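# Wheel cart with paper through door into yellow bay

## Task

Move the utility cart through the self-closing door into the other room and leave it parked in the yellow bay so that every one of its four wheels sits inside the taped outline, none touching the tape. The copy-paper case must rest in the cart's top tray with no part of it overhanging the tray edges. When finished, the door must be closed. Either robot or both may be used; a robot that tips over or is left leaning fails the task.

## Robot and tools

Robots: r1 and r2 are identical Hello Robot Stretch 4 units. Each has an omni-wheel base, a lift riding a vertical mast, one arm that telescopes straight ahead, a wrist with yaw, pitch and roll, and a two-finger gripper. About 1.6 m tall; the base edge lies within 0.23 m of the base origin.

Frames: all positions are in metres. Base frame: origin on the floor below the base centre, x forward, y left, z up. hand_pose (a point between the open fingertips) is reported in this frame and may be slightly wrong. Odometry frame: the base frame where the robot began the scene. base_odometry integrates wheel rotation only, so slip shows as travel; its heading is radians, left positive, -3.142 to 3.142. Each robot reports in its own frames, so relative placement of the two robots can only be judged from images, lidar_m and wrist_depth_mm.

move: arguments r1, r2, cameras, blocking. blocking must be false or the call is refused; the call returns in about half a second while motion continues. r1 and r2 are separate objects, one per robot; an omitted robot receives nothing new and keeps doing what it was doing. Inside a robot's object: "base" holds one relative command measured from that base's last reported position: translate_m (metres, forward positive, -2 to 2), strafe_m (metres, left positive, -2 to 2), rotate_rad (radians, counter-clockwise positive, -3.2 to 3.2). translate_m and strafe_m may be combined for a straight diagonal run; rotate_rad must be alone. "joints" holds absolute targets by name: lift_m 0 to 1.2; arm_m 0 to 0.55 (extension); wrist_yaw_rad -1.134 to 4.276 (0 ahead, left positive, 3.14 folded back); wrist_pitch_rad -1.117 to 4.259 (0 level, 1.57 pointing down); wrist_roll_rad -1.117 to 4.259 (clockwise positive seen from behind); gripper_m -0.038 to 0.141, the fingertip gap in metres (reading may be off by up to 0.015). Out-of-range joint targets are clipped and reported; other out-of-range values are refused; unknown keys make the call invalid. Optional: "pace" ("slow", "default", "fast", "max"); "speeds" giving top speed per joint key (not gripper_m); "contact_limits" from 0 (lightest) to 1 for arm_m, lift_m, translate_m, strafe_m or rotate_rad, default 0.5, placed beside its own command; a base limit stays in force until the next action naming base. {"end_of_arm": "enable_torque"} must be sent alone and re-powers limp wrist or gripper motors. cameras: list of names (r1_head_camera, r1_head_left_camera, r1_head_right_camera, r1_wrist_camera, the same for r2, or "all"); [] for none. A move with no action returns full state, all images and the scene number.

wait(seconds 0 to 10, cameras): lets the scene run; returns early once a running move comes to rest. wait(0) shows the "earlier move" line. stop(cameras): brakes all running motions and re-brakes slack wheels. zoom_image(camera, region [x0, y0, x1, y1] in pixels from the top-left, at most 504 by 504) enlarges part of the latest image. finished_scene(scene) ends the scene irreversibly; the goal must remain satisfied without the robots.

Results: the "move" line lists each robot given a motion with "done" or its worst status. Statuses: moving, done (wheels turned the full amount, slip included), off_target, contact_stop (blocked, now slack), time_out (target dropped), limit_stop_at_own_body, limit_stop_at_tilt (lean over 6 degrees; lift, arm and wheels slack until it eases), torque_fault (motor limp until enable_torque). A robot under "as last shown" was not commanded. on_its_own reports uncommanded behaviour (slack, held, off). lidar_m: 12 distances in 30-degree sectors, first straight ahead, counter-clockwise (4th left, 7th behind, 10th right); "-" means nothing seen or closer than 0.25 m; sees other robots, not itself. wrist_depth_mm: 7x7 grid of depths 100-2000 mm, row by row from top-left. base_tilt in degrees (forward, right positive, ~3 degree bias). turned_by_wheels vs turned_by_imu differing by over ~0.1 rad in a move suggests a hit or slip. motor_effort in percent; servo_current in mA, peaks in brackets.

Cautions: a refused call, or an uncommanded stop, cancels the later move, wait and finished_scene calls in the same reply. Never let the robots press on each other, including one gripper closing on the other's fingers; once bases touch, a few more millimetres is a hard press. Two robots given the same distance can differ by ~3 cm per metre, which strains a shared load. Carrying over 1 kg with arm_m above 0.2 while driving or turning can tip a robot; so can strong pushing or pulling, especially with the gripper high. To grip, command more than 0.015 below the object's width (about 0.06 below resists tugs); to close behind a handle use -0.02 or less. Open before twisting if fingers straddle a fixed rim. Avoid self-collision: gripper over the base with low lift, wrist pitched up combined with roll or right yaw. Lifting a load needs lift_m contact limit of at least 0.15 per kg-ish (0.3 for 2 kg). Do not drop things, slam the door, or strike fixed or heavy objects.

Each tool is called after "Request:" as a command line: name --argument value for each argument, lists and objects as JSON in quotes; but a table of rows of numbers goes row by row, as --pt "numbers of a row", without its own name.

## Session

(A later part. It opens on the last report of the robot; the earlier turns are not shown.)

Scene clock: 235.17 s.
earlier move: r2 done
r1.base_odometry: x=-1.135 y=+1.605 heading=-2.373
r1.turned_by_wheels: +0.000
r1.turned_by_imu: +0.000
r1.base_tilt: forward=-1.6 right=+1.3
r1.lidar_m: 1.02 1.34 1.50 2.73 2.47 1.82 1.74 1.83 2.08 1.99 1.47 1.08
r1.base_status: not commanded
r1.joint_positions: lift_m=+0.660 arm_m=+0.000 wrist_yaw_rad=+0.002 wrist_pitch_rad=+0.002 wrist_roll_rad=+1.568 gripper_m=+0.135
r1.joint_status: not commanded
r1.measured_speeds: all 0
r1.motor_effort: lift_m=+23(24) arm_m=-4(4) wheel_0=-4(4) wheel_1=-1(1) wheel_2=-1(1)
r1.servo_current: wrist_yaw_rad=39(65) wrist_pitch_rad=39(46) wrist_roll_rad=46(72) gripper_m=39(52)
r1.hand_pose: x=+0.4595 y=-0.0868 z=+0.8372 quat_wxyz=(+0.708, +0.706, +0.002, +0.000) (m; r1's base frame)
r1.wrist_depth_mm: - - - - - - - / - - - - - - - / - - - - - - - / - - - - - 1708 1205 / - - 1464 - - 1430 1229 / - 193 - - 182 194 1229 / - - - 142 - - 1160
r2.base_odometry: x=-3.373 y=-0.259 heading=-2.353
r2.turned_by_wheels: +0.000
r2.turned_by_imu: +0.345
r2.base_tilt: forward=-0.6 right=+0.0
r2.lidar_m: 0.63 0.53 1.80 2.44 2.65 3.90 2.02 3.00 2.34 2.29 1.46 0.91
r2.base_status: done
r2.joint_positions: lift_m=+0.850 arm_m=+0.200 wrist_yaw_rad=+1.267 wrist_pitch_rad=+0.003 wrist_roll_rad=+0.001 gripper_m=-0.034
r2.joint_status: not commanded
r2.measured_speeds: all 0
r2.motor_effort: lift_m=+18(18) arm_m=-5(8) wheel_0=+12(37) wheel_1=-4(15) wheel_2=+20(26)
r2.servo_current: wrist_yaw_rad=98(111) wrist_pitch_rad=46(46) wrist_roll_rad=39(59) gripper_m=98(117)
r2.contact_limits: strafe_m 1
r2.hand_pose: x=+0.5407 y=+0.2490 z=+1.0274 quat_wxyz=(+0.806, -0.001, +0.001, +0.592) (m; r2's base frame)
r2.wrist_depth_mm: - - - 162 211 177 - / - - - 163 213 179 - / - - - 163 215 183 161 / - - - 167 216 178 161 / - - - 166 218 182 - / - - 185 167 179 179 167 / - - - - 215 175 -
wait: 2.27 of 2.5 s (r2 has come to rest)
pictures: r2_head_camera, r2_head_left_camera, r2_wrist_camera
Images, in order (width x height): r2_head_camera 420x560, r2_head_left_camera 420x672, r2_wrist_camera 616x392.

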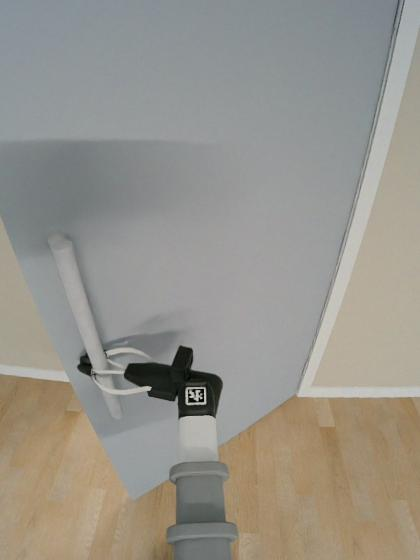

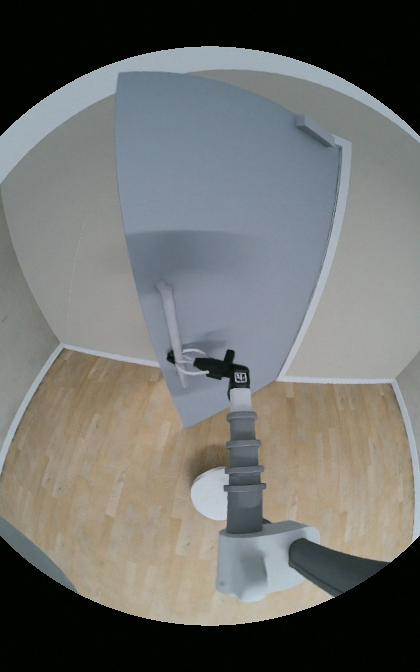

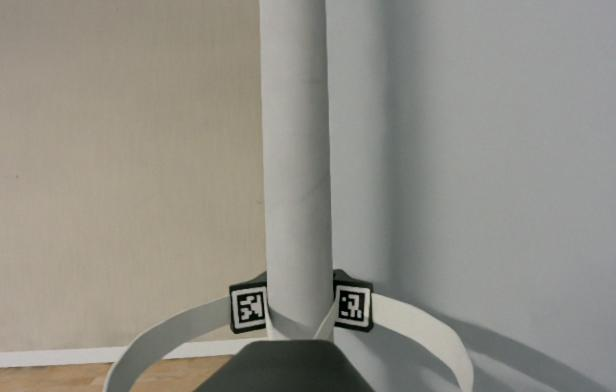

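Request:
move --r2 '{"base":{"translate_m":-0.1,"strafe_m":-0.28},"joints":{"wrist_yaw_rad":1.4},"speeds":{"wrist_yaw_rad":0.1},"contact_limits":{"strafe_m":1.0}}' --blocking false

Request:
wait --seconds 2

Request:
wait --seconds 1 --cameras '["r2_head_left_camera","r2_wrist_camera","r2_head_camera","r1_head_camera"]'

Scene clock: 243.80 s.
move: r2 moving
r1: as last shown
r1.lidar_m: 1.04 1.33 1.48 2.70 2.50 1.82 1.74 1.85 2.08 1.97 1.46 1.09
r1.motor_effort: lift_m=+23(24) arm_m=-3(4) wheel_0=-3(4) wheel_1=-1(1) wheel_2=-1(1)
r1.servo_current: wrist_yaw_rad=33(59) wrist_pitch_rad=46(46) wrist_roll_rad=46(65) gripper_m=39(46)
r1.wrist_depth_mm: - - - - - - - / - - - - - - - / - - - - - - - / - - - - - 1756 1229 / - - 1464 - - 1464 1205 / - 193 - - 183 194 1205 / - - - 142 - - 1160
r2.base_odometry: x=-3.387 y=-0.230 heading=-2.350
r2.turned_by_wheels: +0.003
r2.turned_by_imu: +0.045
r2.base_tilt: forward=-0.6 right=+0.0
r2.lidar_m: 0.65 0.50 1.89 2.47 2.72 2.03 2.05 2.87 2.29 2.27 1.39 0.86
r2.base_status: translate_m moving; strafe_m moving
r2.joint_positions: lift_m=+0.850 arm_m=+0.200 wrist_yaw_rad=+1.294 wrist_pitch_rad=+0.003 wrist_roll_rad=+0.001 gripper_m=-0.034
r2.joint_status: wrist_yaw_rad moving
r2.measured_speeds: translate_m=-0.040 strafe_m=-0.120 rotate_rad=+0.005 lift_m=+0.000 arm_m=+0.000 wrist_yaw_rad=+0.103 wrist_pitch_rad=+0.000 wrist_roll_rad=+0.000
r2.motor_effort: lift_m=+18(18) arm_m=-5(5) wheel_0=+20(29) wheel_1=-10(10) wheel_2=+21(22)
r2.servo_current: wrist_yaw_rad=65(98) wrist_pitch_rad=46(46) wrist_roll_rad=46(52) gripper_m=111(111)
r2.contact_limits: strafe_m 1
r2.hand_pose: x=+0.5340 y=+0.2535 z=+1.0274 quat_wxyz=(+0.798, -0.001, +0.001, +0.603) (m; r2's base frame)
r2.wrist_depth_mm: - - - 162 213 175 - / - - - 164 215 177 - / - - - 165 216 183 - / - - - 165 224 176 159 / - - - 167 219 181 - / - - 185 168 180 181 - / - - - - 215 173 -
pictures: none

Scene clock: 245.80 s.
earlier move: r2 moving
r1.base_odometry: x=-1.135 y=+1.605 heading=-2.373
r1.turned_by_wheels: +0.000
r1.turned_by_imu: +0.000
r1.base_tilt: forward=-1.6 right=+1.3
r1.lidar_m: 1.05 1.35 1.48 2.71 2.49 1.84 1.74 1.83 2.09 1.96 1.49 1.07
r1.base_status: not commanded
r1.joint_positions: lift_m=+0.660 arm_m=+0.000 wrist_yaw_rad=+0.002 wrist_pitch_rad=+0.002 wrist_roll_rad=+1.568 gripper_m=+0.135
r1.joint_status: not commanded
r1.measured_speeds: all 0
r1.motor_effort: lift_m=+23(24) arm_m=-4(4) wheel_0=-4(4) wheel_1=-1(1) wheel_2=-1(1)
r1.servo_current: wrist_yaw_rad=52(72) wrist_pitch_rad=39(52) wrist_roll_rad=65(78) gripper_m=39(52)
r1.hand_pose: x=+0.4595 y=-0.0868 z=+0.8372 quat_wxyz=(+0.708, +0.706, +0.002, +0.000) (m; r1's base frame)
r1.wrist_depth_mm: - - - - - - - / - - - - - - - / - - - - - - - / - - - - - 1756 1205 / - - 1537 - - 1537 1205 / - 193 - - 182 195 1205 / - - - 142 - - 1205
r2.base_odometry: x=-3.502 y=+0.008 heading=-2.350
r2.turned_by_wheels: +0.000
r2.turned_by_imu: +0.388
r2.base_tilt: forward=-0.7 right=+0.0
r2.lidar_m: 0.57 0.54 2.68 2.81 3.92 2.16 2.89 2.13 2.04 1.37 1.01 0.66
r2.base_status: translate_m moving; strafe_m moving
r2.joint_positions: lift_m=+0.850 arm_m=+0.200 wrist_yaw_rad=+1.401 wrist_pitch_rad=+0.003 wrist_roll_rad=+0.001 gripper_m=-0.034
r2.joint_status: all done
r2.measured_speeds: all 0
r2.motor_effort: lift_m=+18(18) arm_m=-5(5) wheel_0=+17(29) wheel_1=-3(11) wheel_2=+14(26)
r2.servo_current: wrist_yaw_rad=52(98) wrist_pitch_rad=46(52) wrist_roll_rad=52(59) gripper_m=104(111)
r2.contact_limits: strafe_m 1
r2.hand_pose: x=+0.5058 y=+0.2695 z=+1.0274 quat_wxyz=(+0.764, -0.001, +0.001, +0.645) (m; r2's base frame)
r2.wrist_depth_mm: - - - 163 220 153 - / - - - 163 221 156 - / - - - 167 224 163 - / - - - 164 228 158 134 / - - - 167 229 159 135 / - - 183 167 178 153 135 / - - - - 218 141 -
wait: 2.00 s; no rest
pictures: none

Scene clock: 245.83 s.
earlier move: r2 done
r1.base_odometry: x=-1.135 y=+1.605 heading=-2.373
r1.turned_by_wheels: +0.000
r1.turned_by_imu: +0.000
r1.base_tilt: forward=-1.6 right=+1.2
r1.lidar_m: 1.04 1.33 1.47 2.70 2.47 1.82 1.74 1.86 2.05 1.98 1.46 1.07
r1.base_status: not commanded
r1.joint_positions: lift_m=+0.660 arm_m=+0.000 wrist_yaw_rad=+0.002 wrist_pitch_rad=+0.002 wrist_roll_rad=+1.568 gripper_m=+0.135
r1.joint_status: not commanded
r1.measured_speeds: all 0
r1.motor_effort: lift_m=+23(24) arm_m=-3(4) wheel_0=-4(4) wheel_1=-1(1) wheel_2=-1(1)
r1.servo_current: wrist_yaw_rad=52(72) wrist_pitch_rad=39(52) wrist_roll_rad=65(78) gripper_m=39(52)
r1.hand_pose: x=+0.4595 y=-0.0868 z=+0.8372 quat_wxyz=(+0.708, +0.706, +0.002, +0.000) (m; r1's base frame)
r1.wrist_depth_mm: - - - - - - - / - - - - - - - / - - - - - - - / - - - - - 1756 1205 / - - 1576 - - 1499 1229 / - 193 - - 183 195 1205 / - - - 142 - - 1229
r2.base_odometry: x=-3.502 y=+0.008 heading=-2.350
r2.turned_by_wheels: +0.000
r2.turned_by_imu: +0.000
r2.base_tilt: forward=-0.7 right=+0.0
r2.lidar_m: 0.58 0.54 2.68 2.81 3.89 2.21 2.90 2.15 2.05 1.37 1.00 0.68
r2.base_status: done
r2.joint_positions: lift_m=+0.850 arm_m=+0.200 wrist_yaw_rad=+1.401 wrist_pitch_rad=+0.003 wrist_roll_rad=+0.001 gripper_m=-0.034
r2.joint_status: all done
r2.measured_speeds: all 0
r2.motor_effort: lift_m=+18(18) arm_m=-5(5) wheel_0=+17(29) wheel_1=-3(11) wheel_2=+16(26)
r2.servo_current: wrist_yaw_rad=52(98) wrist_pitch_rad=46(52) wrist_roll_rad=52(59) gripper_m=104(111)
r2.contact_limits: strafe_m 1
r2.hand_pose: x=+0.5058 y=+0.2695 z=+1.0274 quat_wxyz=(+0.764, -0.001, +0.001, +0.645) (m; r2's base frame)
r2.wrist_depth_mm: - - - 163 220 154 - / - - - 163 221 156 - / - - - 166 224 163 - / - - - 165 227 158 134 / - - - 167 229 159 135 / - - 183 167 178 153 135 / - - - - 218 141 -
wait: 0.03 of 1 s (r2 has come to rest)
pictures: r1_head_camera, r2_head_camera, r2_head_left_camera, r2_wrist_camera
Images, in order (width x height): r1_head_camera 420x560, r2_head_camera 420x560, r2_head_left_camera 420x672, r2_wrist_camera 616x392.

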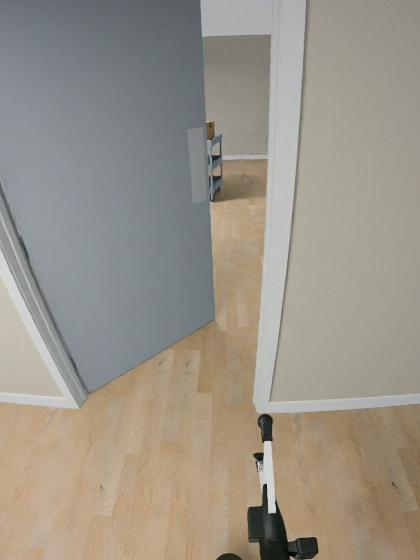

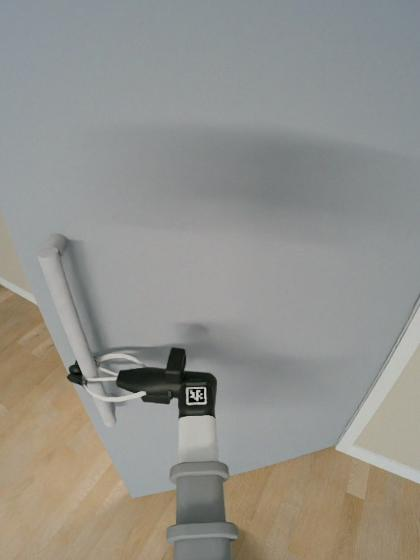

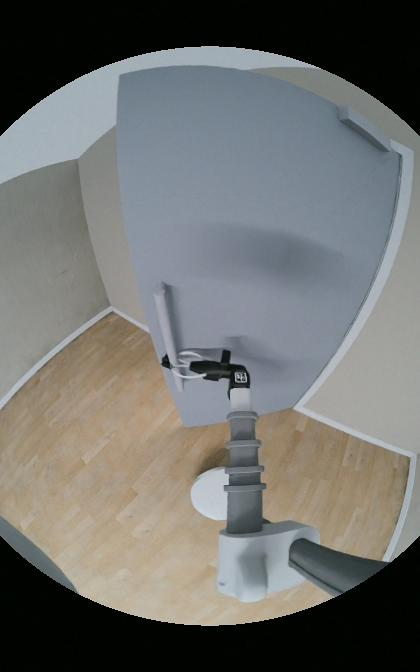

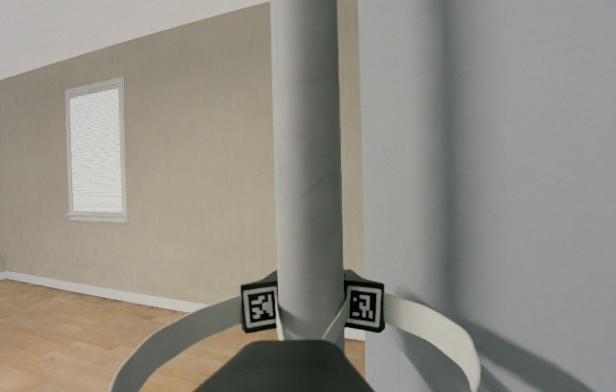

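Request:
move --r2 '{"base":{"translate_m":-0.2,"strafe_m":-0.2},"contact_limits":{"strafe_m":1.0}}' --blocking false

Request:
wait --seconds 2.5 --cameras '["r2_head_left_camera","r1_head_camera"]'

Request:
move --r2 '{"base":{"translate_m":-0.16,"strafe_m":-0.21},"contact_limits":{"strafe_m":1.0}}' --blocking false

Request:
wait --seconds 2.5 --cameras '["r2_head_left_camera","r2_wrist_camera","r2_head_camera","r1_head_camera"]'

Scene clock: 255.47 s.
move: r2 moving
r1: as last shown
r1.lidar_m: 1.03 1.36 1.47 2.70 2.49 1.84 1.74 1.84 2.07 1.97 1.49 1.07
r1.servo_current: wrist_yaw_rad=46(65) wrist_pitch_rad=39(46) wrist_roll_rad=59(59) gripper_m=46(46)
r1.wrist_depth_mm: - - - - - - - / - - - - - - - / - - - - - - - / - - - - - 1808 1229 / - - - - - 1576 1229 / - 193 - - 183 196 1205 / - - - 142 - - 1229
r2.base_odometry: x=-3.502 y=+0.040 heading=-2.348
r2.turned_by_wheels: +0.002
r2.turned_by_imu: +0.051
r2.base_tilt: forward=-0.6 right=+0.0
r2.lidar_m: 0.57 0.54 2.70 2.87 2.19 2.22 2.73 2.07 2.04 1.29 0.98 0.65
r2.base_status: translate_m moving; strafe_m moving
r2.joint_positions: lift_m=+0.850 arm_m=+0.200 wrist_yaw_rad=+1.397 wrist_pitch_rad=+0.003 wrist_roll_rad=+0.001 gripper_m=-0.034
r2.joint_status: not commanded
r2.measured_speeds: translate_m=-0.085 strafe_m=-0.093 rotate_rad=+0.005 lift_m=+0.000 arm_m=+0.000 wrist_yaw_rad=+0.000 wrist_pitch_rad=+0.000 wrist_roll_rad=+0.000
r2.motor_effort: lift_m=+18(18) arm_m=-5(5) wheel_0=+14(19) wheel_1=-14(14) wheel_2=+22(22)
r2.servo_current: wrist_yaw_rad=52(59) wrist_pitch_rad=52(52) wrist_roll_rad=46(52) gripper_m=111(111)
r2.contact_limits: strafe_m 1
r2.hand_pose: x=+0.5069 y=+0.2690 z=+1.0274 quat_wxyz=(+0.766, -0.001, +0.001, +0.643) (m; r2's base frame)
r2.wrist_depth_mm: - - - 163 213 156 - / - - - 163 215 158 - / - - - 165 229 160 - / - - - 165 232 160 135 / - - - 167 234 161 136 / - - - 166 180 155 136 / - - - - 223 148 -
pictures: none

Scene clock: 257.37 s.
earlier move: r2 done
r1.base_odometry: x=-1.135 y=+1.605 heading=-2.373
r1.turned_by_wheels: +0.000
r1.turned_by_imu: +0.000
r1.base_tilt: forward=-1.6 right=+1.3
r1.lidar_m: 1.03 1.31 1.47 2.71 2.45 1.80 1.74 1.82 2.06 1.97 1.49 1.06
r1.base_status: not commanded
r1.joint_positions: lift_m=+0.660 arm_m=+0.000 wrist_yaw_rad=+0.002 wrist_pitch_rad=+0.002 wrist_roll_rad=+1.568 gripper_m=+0.135
r1.joint_status: not commanded
r1.measured_speeds: all 0
r1.motor_effort: lift_m=+24(24) arm_m=-3(4) wheel_0=-4(4) wheel_1=-1(1) wheel_2=-1(1)
r1.servo_current: wrist_yaw_rad=52(65) wrist_pitch_rad=46(52) wrist_roll_rad=46(65) gripper_m=52(52)
r1.hand_pose: x=+0.4595 y=-0.0868 z=+0.8372 quat_wxyz=(+0.708, +0.706, +0.002, +0.000) (m; r1's base frame)
r1.wrist_depth_mm: - - - - - - - / - - - - - - - / - - - - - - - / - - - - - 1708 1205 / - - - - - 1661 1229 / - 193 184 - 182 196 1205 / - - - 142 - - 1205
r2.base_odometry: x=-3.504 y=+0.290 heading=-2.348
r2.turned_by_wheels: +0.000
r2.turned_by_imu: +0.288
r2.base_tilt: forward=-0.6 right=+0.0
r2.lidar_m: 0.55 0.54 2.93 3.61 2.31 3.22 2.07 1.86 1.56 0.98 0.82 0.58
r2.base_status: done
r2.joint_positions: lift_m=+0.850 arm_m=+0.200 wrist_yaw_rad=+1.401 wrist_pitch_rad=+0.003 wrist_roll_rad=+0.001 gripper_m=-0.034
r2.joint_status: not commanded
r2.measured_speeds: all 0
r2.motor_effort: lift_m=+18(18) arm_m=-5(5) wheel_0=+17(28) wheel_1=-5(14) wheel_2=+15(25)
r2.servo_current: wrist_yaw_rad=46(59) wrist_pitch_rad=39(52) wrist_roll_rad=39(65) gripper_m=104(111)
r2.contact_limits: strafe_m 1
r2.hand_pose: x=+0.5060 y=+0.2694 z=+1.0274 quat_wxyz=(+0.765, -0.001, +0.001, +0.644) (m; r2's base frame)
r2.wrist_depth_mm: - - - 164 218 154 - / - - - 163 220 155 - / - - - 166 224 157 - / - - - 164 225 158 - / - - - 167 227 151 - / - - 184 167 178 142 - / - - - - 229 135 -
wait: 1.90 of 2.5 s (r2 has come to rest)
pictures: r1_head_camera, r2_head_left_camera
Images, in order (width x height): r1_head_camera 420x560, r2_head_left_camera 420x672.

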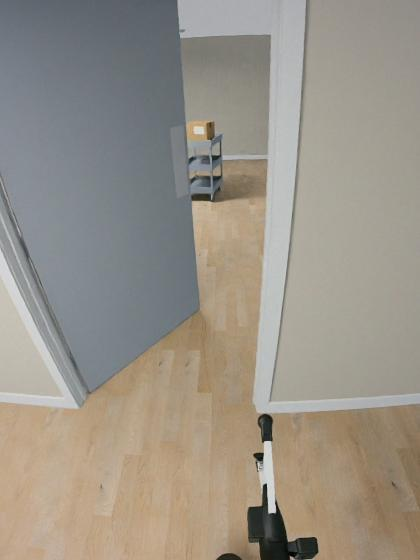

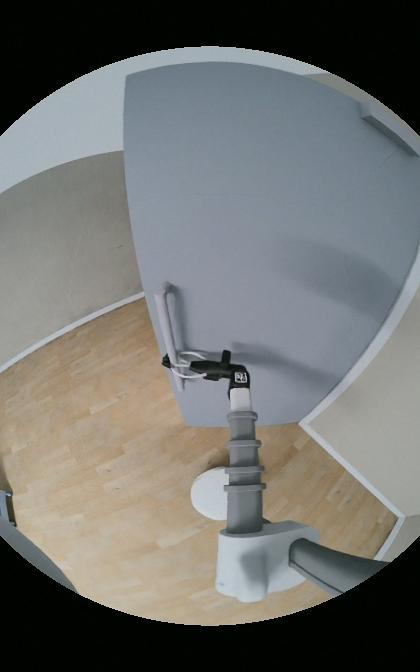

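Scene clock: 257.87 s.
move: r2 moving
r1: as last shown
r1.base_tilt: forward=-1.6 right=+1.2
r1.lidar_m: 1.03 1.33 1.48 2.71 2.50 1.81 1.75 1.83 2.06 1.98 1.47 1.08
r1.motor_effort: lift_m=+23(23) arm_m=-4(4) wheel_0=-3(4) wheel_1=-1(1) wheel_2=-1(1)
r1.servo_current: wrist_yaw_rad=39(59) wrist_pitch_rad=39(46) wrist_roll_rad=46(59) gripper_m=39(52)
r1.wrist_depth_mm: - - - - - - - / - - - - - - - / - - - - - - - / - - - - - 1708 1205 / - - - - - 1661 1182 / - 193 184 - 182 196 1229 / - - - 142 - - 1229
r2.base_odometry: x=-3.509 y=+0.322 heading=-2.346
r2.turned_by_wheels: +0.002
r2.turned_by_imu: +0.053
r2.base_tilt: forward=-0.7 right=+0.0
r2.lidar_m: 0.53 0.55 2.93 3.73 2.31 2.96 2.00 1.83 1.43 0.97 0.75 0.57
r2.base_status: translate_m moving; strafe_m moving
r2.joint_positions: lift_m=+0.850 arm_m=+0.200 wrist_yaw_rad=+1.398 wrist_pitch_rad=+0.003 wrist_roll_rad=+0.001 gripper_m=-0.034
r2.joint_status: not commanded
r2.measured_speeds: translate_m=-0.077 strafe_m=-0.099 rotate_rad=+0.000 lift_m=+0.000 arm_m=+0.000 wrist_yaw_rad=+0.000 wrist_pitch_rad=+0.000 wrist_roll_rad=+0.000
r2.motor_effort: lift_m=+18(18) arm_m=-5(5) wheel_0=+16(22) wheel_1=-12(14) wheel_2=+22(22)
r2.servo_current: wrist_yaw_rad=39(52) wrist_pitch_rad=39(46) wrist_roll_rad=46(52) gripper_m=104(111)
r2.contact_limits: strafe_m 1
r2.hand_pose: x=+0.5067 y=+0.2690 z=+1.0274 quat_wxyz=(+0.766, -0.001, +0.001, +0.643) (m; r2's base frame)
r2.wrist_depth_mm: - - - 163 223 155 - / - - - 164 211 157 - / - - - 165 229 159 - / - - - 165 232 160 - / - - - 166 235 152 - / - - 183 165 179 144 - / - - - - 217 134 -
pictures: none

Scene clock: 259.80 s.
earlier move: r2 done
r1.base_odometry: x=-1.135 y=+1.605 heading=-2.373
r1.turned_by_wheels: +0.000
r1.turned_by_imu: +0.000
r1.base_tilt: forward=-1.6 right=+1.2
r1.lidar_m: 1.03 1.35 1.46 2.69 2.49 1.79 1.75 1.83 2.06 1.97 1.46 1.05
r1.base_status: not commanded
r1.joint_positions: lift_m=+0.660 arm_m=+0.000 wrist_yaw_rad=+0.002 wrist_pitch_rad=+0.002 wrist_roll_rad=+1.568 gripper_m=+0.135
r1.joint_status: not commanded
r1.measured_speeds: all 0
r1.motor_effort: lift_m=+23(24) arm_m=-3(4) wheel_0=-3(4) wheel_1=-1(1) wheel_2=-1(1)
r1.servo_current: wrist_yaw_rad=59(65) wrist_pitch_rad=46(52) wrist_roll_rad=39(65) gripper_m=46(52)
r1.hand_pose: x=+0.4595 y=-0.0868 z=+0.8372 quat_wxyz=(+0.708, +0.706, +0.002, +0.000) (m; r1's base frame)
r1.wrist_depth_mm: - - - - - - - / - - - - - - - / - - - - - - - / - - - - - 1756 1229 / - - - - - 1708 1229 / - 196 1708 - 182 196 1229 / - - - 142 - - 1182
r2.base_odometry: x=-3.542 y=+0.551 heading=-2.347
r2.turned_by_wheels: -0.001
r2.turned_by_imu: +0.372
r2.base_tilt: forward=-0.6 right=+0.1
r2.lidar_m: 0.45 0.54 3.50 2.49 3.47 2.05 1.76 1.47 0.87 0.70 0.54 0.46
r2.base_status: done
r2.joint_positions: lift_m=+0.850 arm_m=+0.200 wrist_yaw_rad=+1.395 wrist_pitch_rad=+0.003 wrist_roll_rad=+0.001 gripper_m=-0.034
r2.joint_status: not commanded
r2.measured_speeds: all 0
r2.motor_effort: lift_m=+18(18) arm_m=-5(5) wheel_0=+10(23) wheel_1=-6(15) wheel_2=+14(25)
r2.servo_current: wrist_yaw_rad=52(59) wrist_pitch_rad=46(46) wrist_roll_rad=46(65) gripper_m=104(111)
r2.contact_limits: strafe_m 1
r2.hand_pose: x=+0.5076 y=+0.2686 z=+1.0274 quat_wxyz=(+0.767, -0.001, +0.001, +0.642) (m; r2's base frame)
r2.wrist_depth_mm: - - - 167 - 129 - / - - - 167 - 132 - / - - - 165 - 150 - / - - - 167 - 151 - / - - - 168 - 152 - / - - - 168 178 128 - / - - 158 - - 128 -
wait: 1.93 of 2.5 s (r2 has come to rest)
pictures: r1_head_camera, r2_head_camera, r2_head_left_camera, r2_wrist_camera
Images, in order (width x height): r1_head_camera 420x560, r2_head_camera 420x560, r2_head_left_camera 420x672, r2_wrist_camera 616x392.

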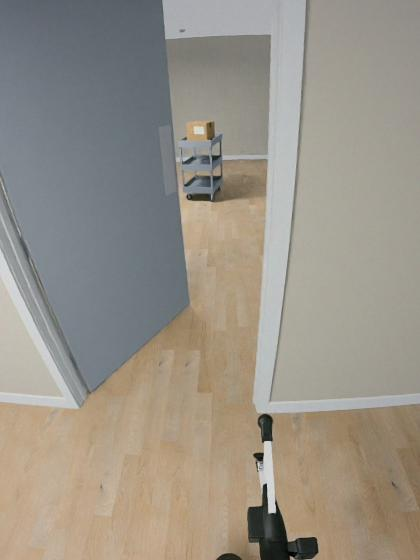

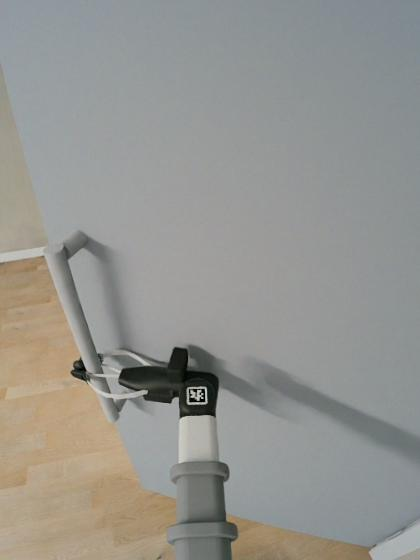

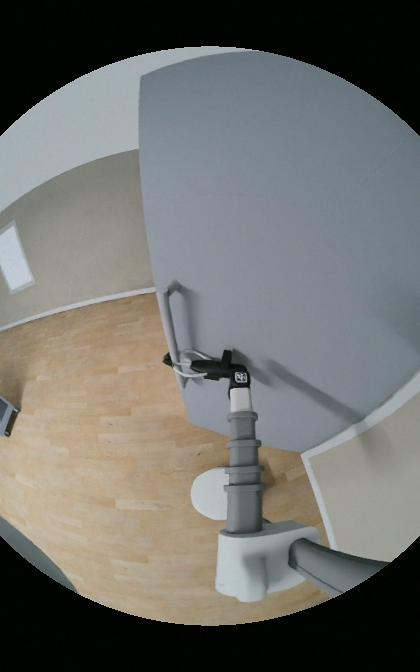

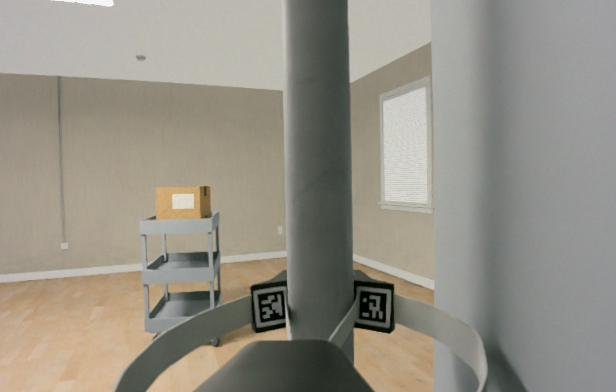

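Request:
move --r2 '{"base":{"translate_m":-0.24,"strafe_m":-0.06},"contact_limits":{"translate_m":1.0}}' --blocking false

Request:
wait --seconds 2.5 --cameras '["r2_head_left_camera","r1_head_camera","r1_head_left_camera"]'

Scene clock: 271.40 s.
move: r2 moving
r1: as last shown
r1.base_tilt: forward=-1.6 right=+1.3
r1.lidar_m: 1.01 1.35 1.49 2.71 2.50 1.81 1.73 1.84 2.07 1.97 1.47 1.05
r1.motor_effort: lift_m=+23(23) arm_m=-3(4) wheel_0=-3(4) wheel_1=-1(1) wheel_2=-1(1)
r1.servo_current: wrist_yaw_rad=59(59) wrist_pitch_rad=39(46) wrist_roll_rad=33(52) gripper_m=39(52)
r1.wrist_depth_mm: - - - - - - - / - - - - - - - / - - - - - - - / - - - - - 1708 1205 / - - - - - 1708 1205 / - 195 1661 - 183 197 1229 / - - - 141 - - 1182
r2.base_odometry: x=-3.526 y=+0.579 heading=-2.345
r2.turned_by_wheels: +0.001
r2.turned_by_imu: +0.033
r2.base_tilt: forward=-0.6 right=+0.0
r2.lidar_m: 0.45 0.54 3.60 2.51 3.25 1.99 1.73 1.38 0.81 0.72 0.55 0.45
r2.base_status: translate_m moving; strafe_m moving
r2.joint_positions: lift_m=+0.850 arm_m=+0.200 wrist_yaw_rad=+1.391 wrist_pitch_rad=+0.003 wrist_roll_rad=+0.001 gripper_m=-0.034
r2.joint_status: not commanded
r2.measured_speeds: translate_m=-0.111 strafe_m=-0.034 rotate_rad=+0.022 lift_m=+0.000 arm_m=+0.000 wrist_yaw_rad=+0.000 wrist_pitch_rad=+0.000 wrist_roll_rad=+0.000
r2.motor_effort: lift_m=+18(18) arm_m=-5(5) wheel_0=+1(13) wheel_1=-15(16) wheel_2=+23(28)
r2.servo_current: wrist_yaw_rad=59(72) wrist_pitch_rad=46(46) wrist_roll_rad=52(59) gripper_m=111(111)
r2.contact_limits: translate_m 1
r2.hand_pose: x=+0.5087 y=+0.2680 z=+1.0274 quat_wxyz=(+0.768, -0.001, +0.001, +0.641) (m; r2's base frame)
r2.wrist_depth_mm: - - - 163 - 137 - / - - - 164 - 154 - / - - - 164 - 158 - / - - - 165 - 159 - / - - - 165 - 161 - / - - - 166 177 143 - / - - - - - 151 -
pictures: none

Scene clock: 273.23 s.
earlier move: r2 done
r1.base_odometry: x=-1.135 y=+1.605 heading=-2.373
r1.turned_by_wheels: +0.000
r1.turned_by_imu: +0.000
r1.base_tilt: forward=-1.6 right=+1.2
r1.lidar_m: 1.02 1.34 1.48 2.70 2.49 1.84 1.73 1.84 2.06 1.99 1.49 1.06
r1.base_status: not commanded
r1.joint_positions: lift_m=+0.660 arm_m=+0.000 wrist_yaw_rad=+0.002 wrist_pitch_rad=+0.002 wrist_roll_rad=+1.568 gripper_m=+0.135
r1.joint_status: not commanded
r1.measured_speeds: all 0
r1.motor_effort: lift_m=+23(24) arm_m=-4(4) wheel_0=-4(4) wheel_1=-1(1) wheel_2=-1(1)
r1.servo_current: wrist_yaw_rad=52(78) wrist_pitch_rad=46(52) wrist_roll_rad=59(65) gripper_m=46(52)
r1.hand_pose: x=+0.4595 y=-0.0868 z=+0.8372 quat_wxyz=(+0.708, +0.706, +0.002, +0.000) (m; r1's base frame)
r1.wrist_depth_mm: - - - - - - - / - - - - - - - / - - - - - - - / - - - - - 1708 1182 / - - - - - 1708 1182 / - 200 - - - 196 1229 / - - - 142 - 1537 1229
r2.base_odometry: x=-3.417 y=+0.764 heading=-2.345
r2.turned_by_wheels: +0.001
r2.turned_by_imu: +0.178
r2.base_tilt: forward=-0.6 right=+0.0
r2.lidar_m: 0.46 0.54 2.57 2.58 2.36 1.68 1.59 1.03 0.72 0.69 0.55 0.47
r2.base_status: done
r2.joint_positions: lift_m=+0.850 arm_m=+0.200 wrist_yaw_rad=+1.396 wrist_pitch_rad=+0.003 wrist_roll_rad=+0.001 gripper_m=-0.034
r2.joint_status: not commanded
r2.measured_speeds: translate_m=+0.000 strafe_m=+0.000 rotate_rad=+0.001 lift_m=+0.000 arm_m=+0.000 wrist_yaw_rad=+0.000 wrist_pitch_rad=+0.000 wrist_roll_rad=+0.000
r2.motor_effort: lift_m=+18(18) arm_m=-5(6) wheel_0=+12(17) wheel_1=-4(17) wheel_2=+13(33)
r2.servo_current: wrist_yaw_rad=46(72) wrist_pitch_rad=33(52) wrist_roll_rad=39(65) gripper_m=104(111)
r2.contact_limits: translate_m 1
r2.hand_pose: x=+0.5073 y=+0.2688 z=+1.0274 quat_wxyz=(+0.766, -0.001, +0.001, +0.643) (m; r2's base frame)
r2.wrist_depth_mm: - - - 162 - 126 - / - - - 163 - 144 - / - - - 165 - 147 - / - - - 165 - 148 - / - - - 167 - 148 - / - - - 168 178 132 - / - - - - - 126 -
wait: 1.83 of 2.5 s (r2 has come to rest)
pictures: r1_head_camera, r1_head_left_camera, r2_head_left_camera
Images, in order (width x height): r1_head_camera 420x560, r1_head_left_camera 420x672, r2_head_left_camera 420x672.

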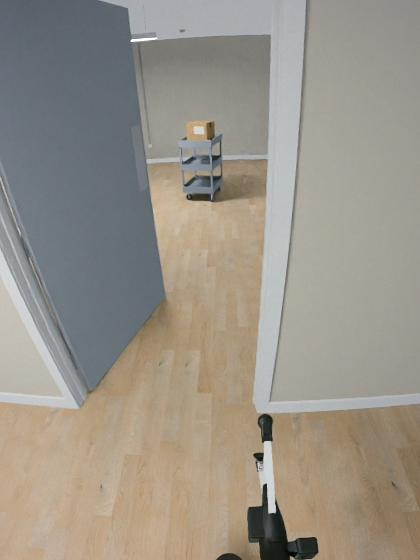

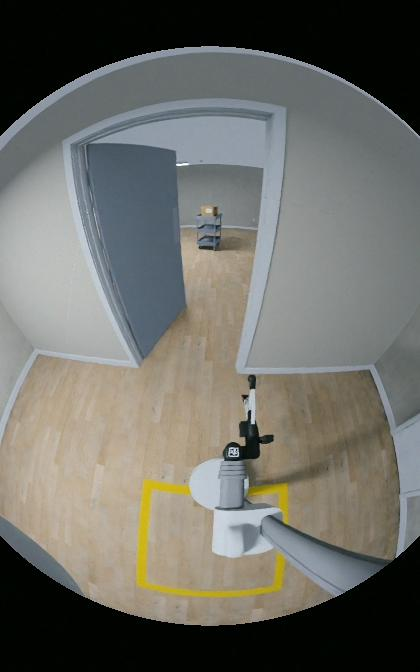

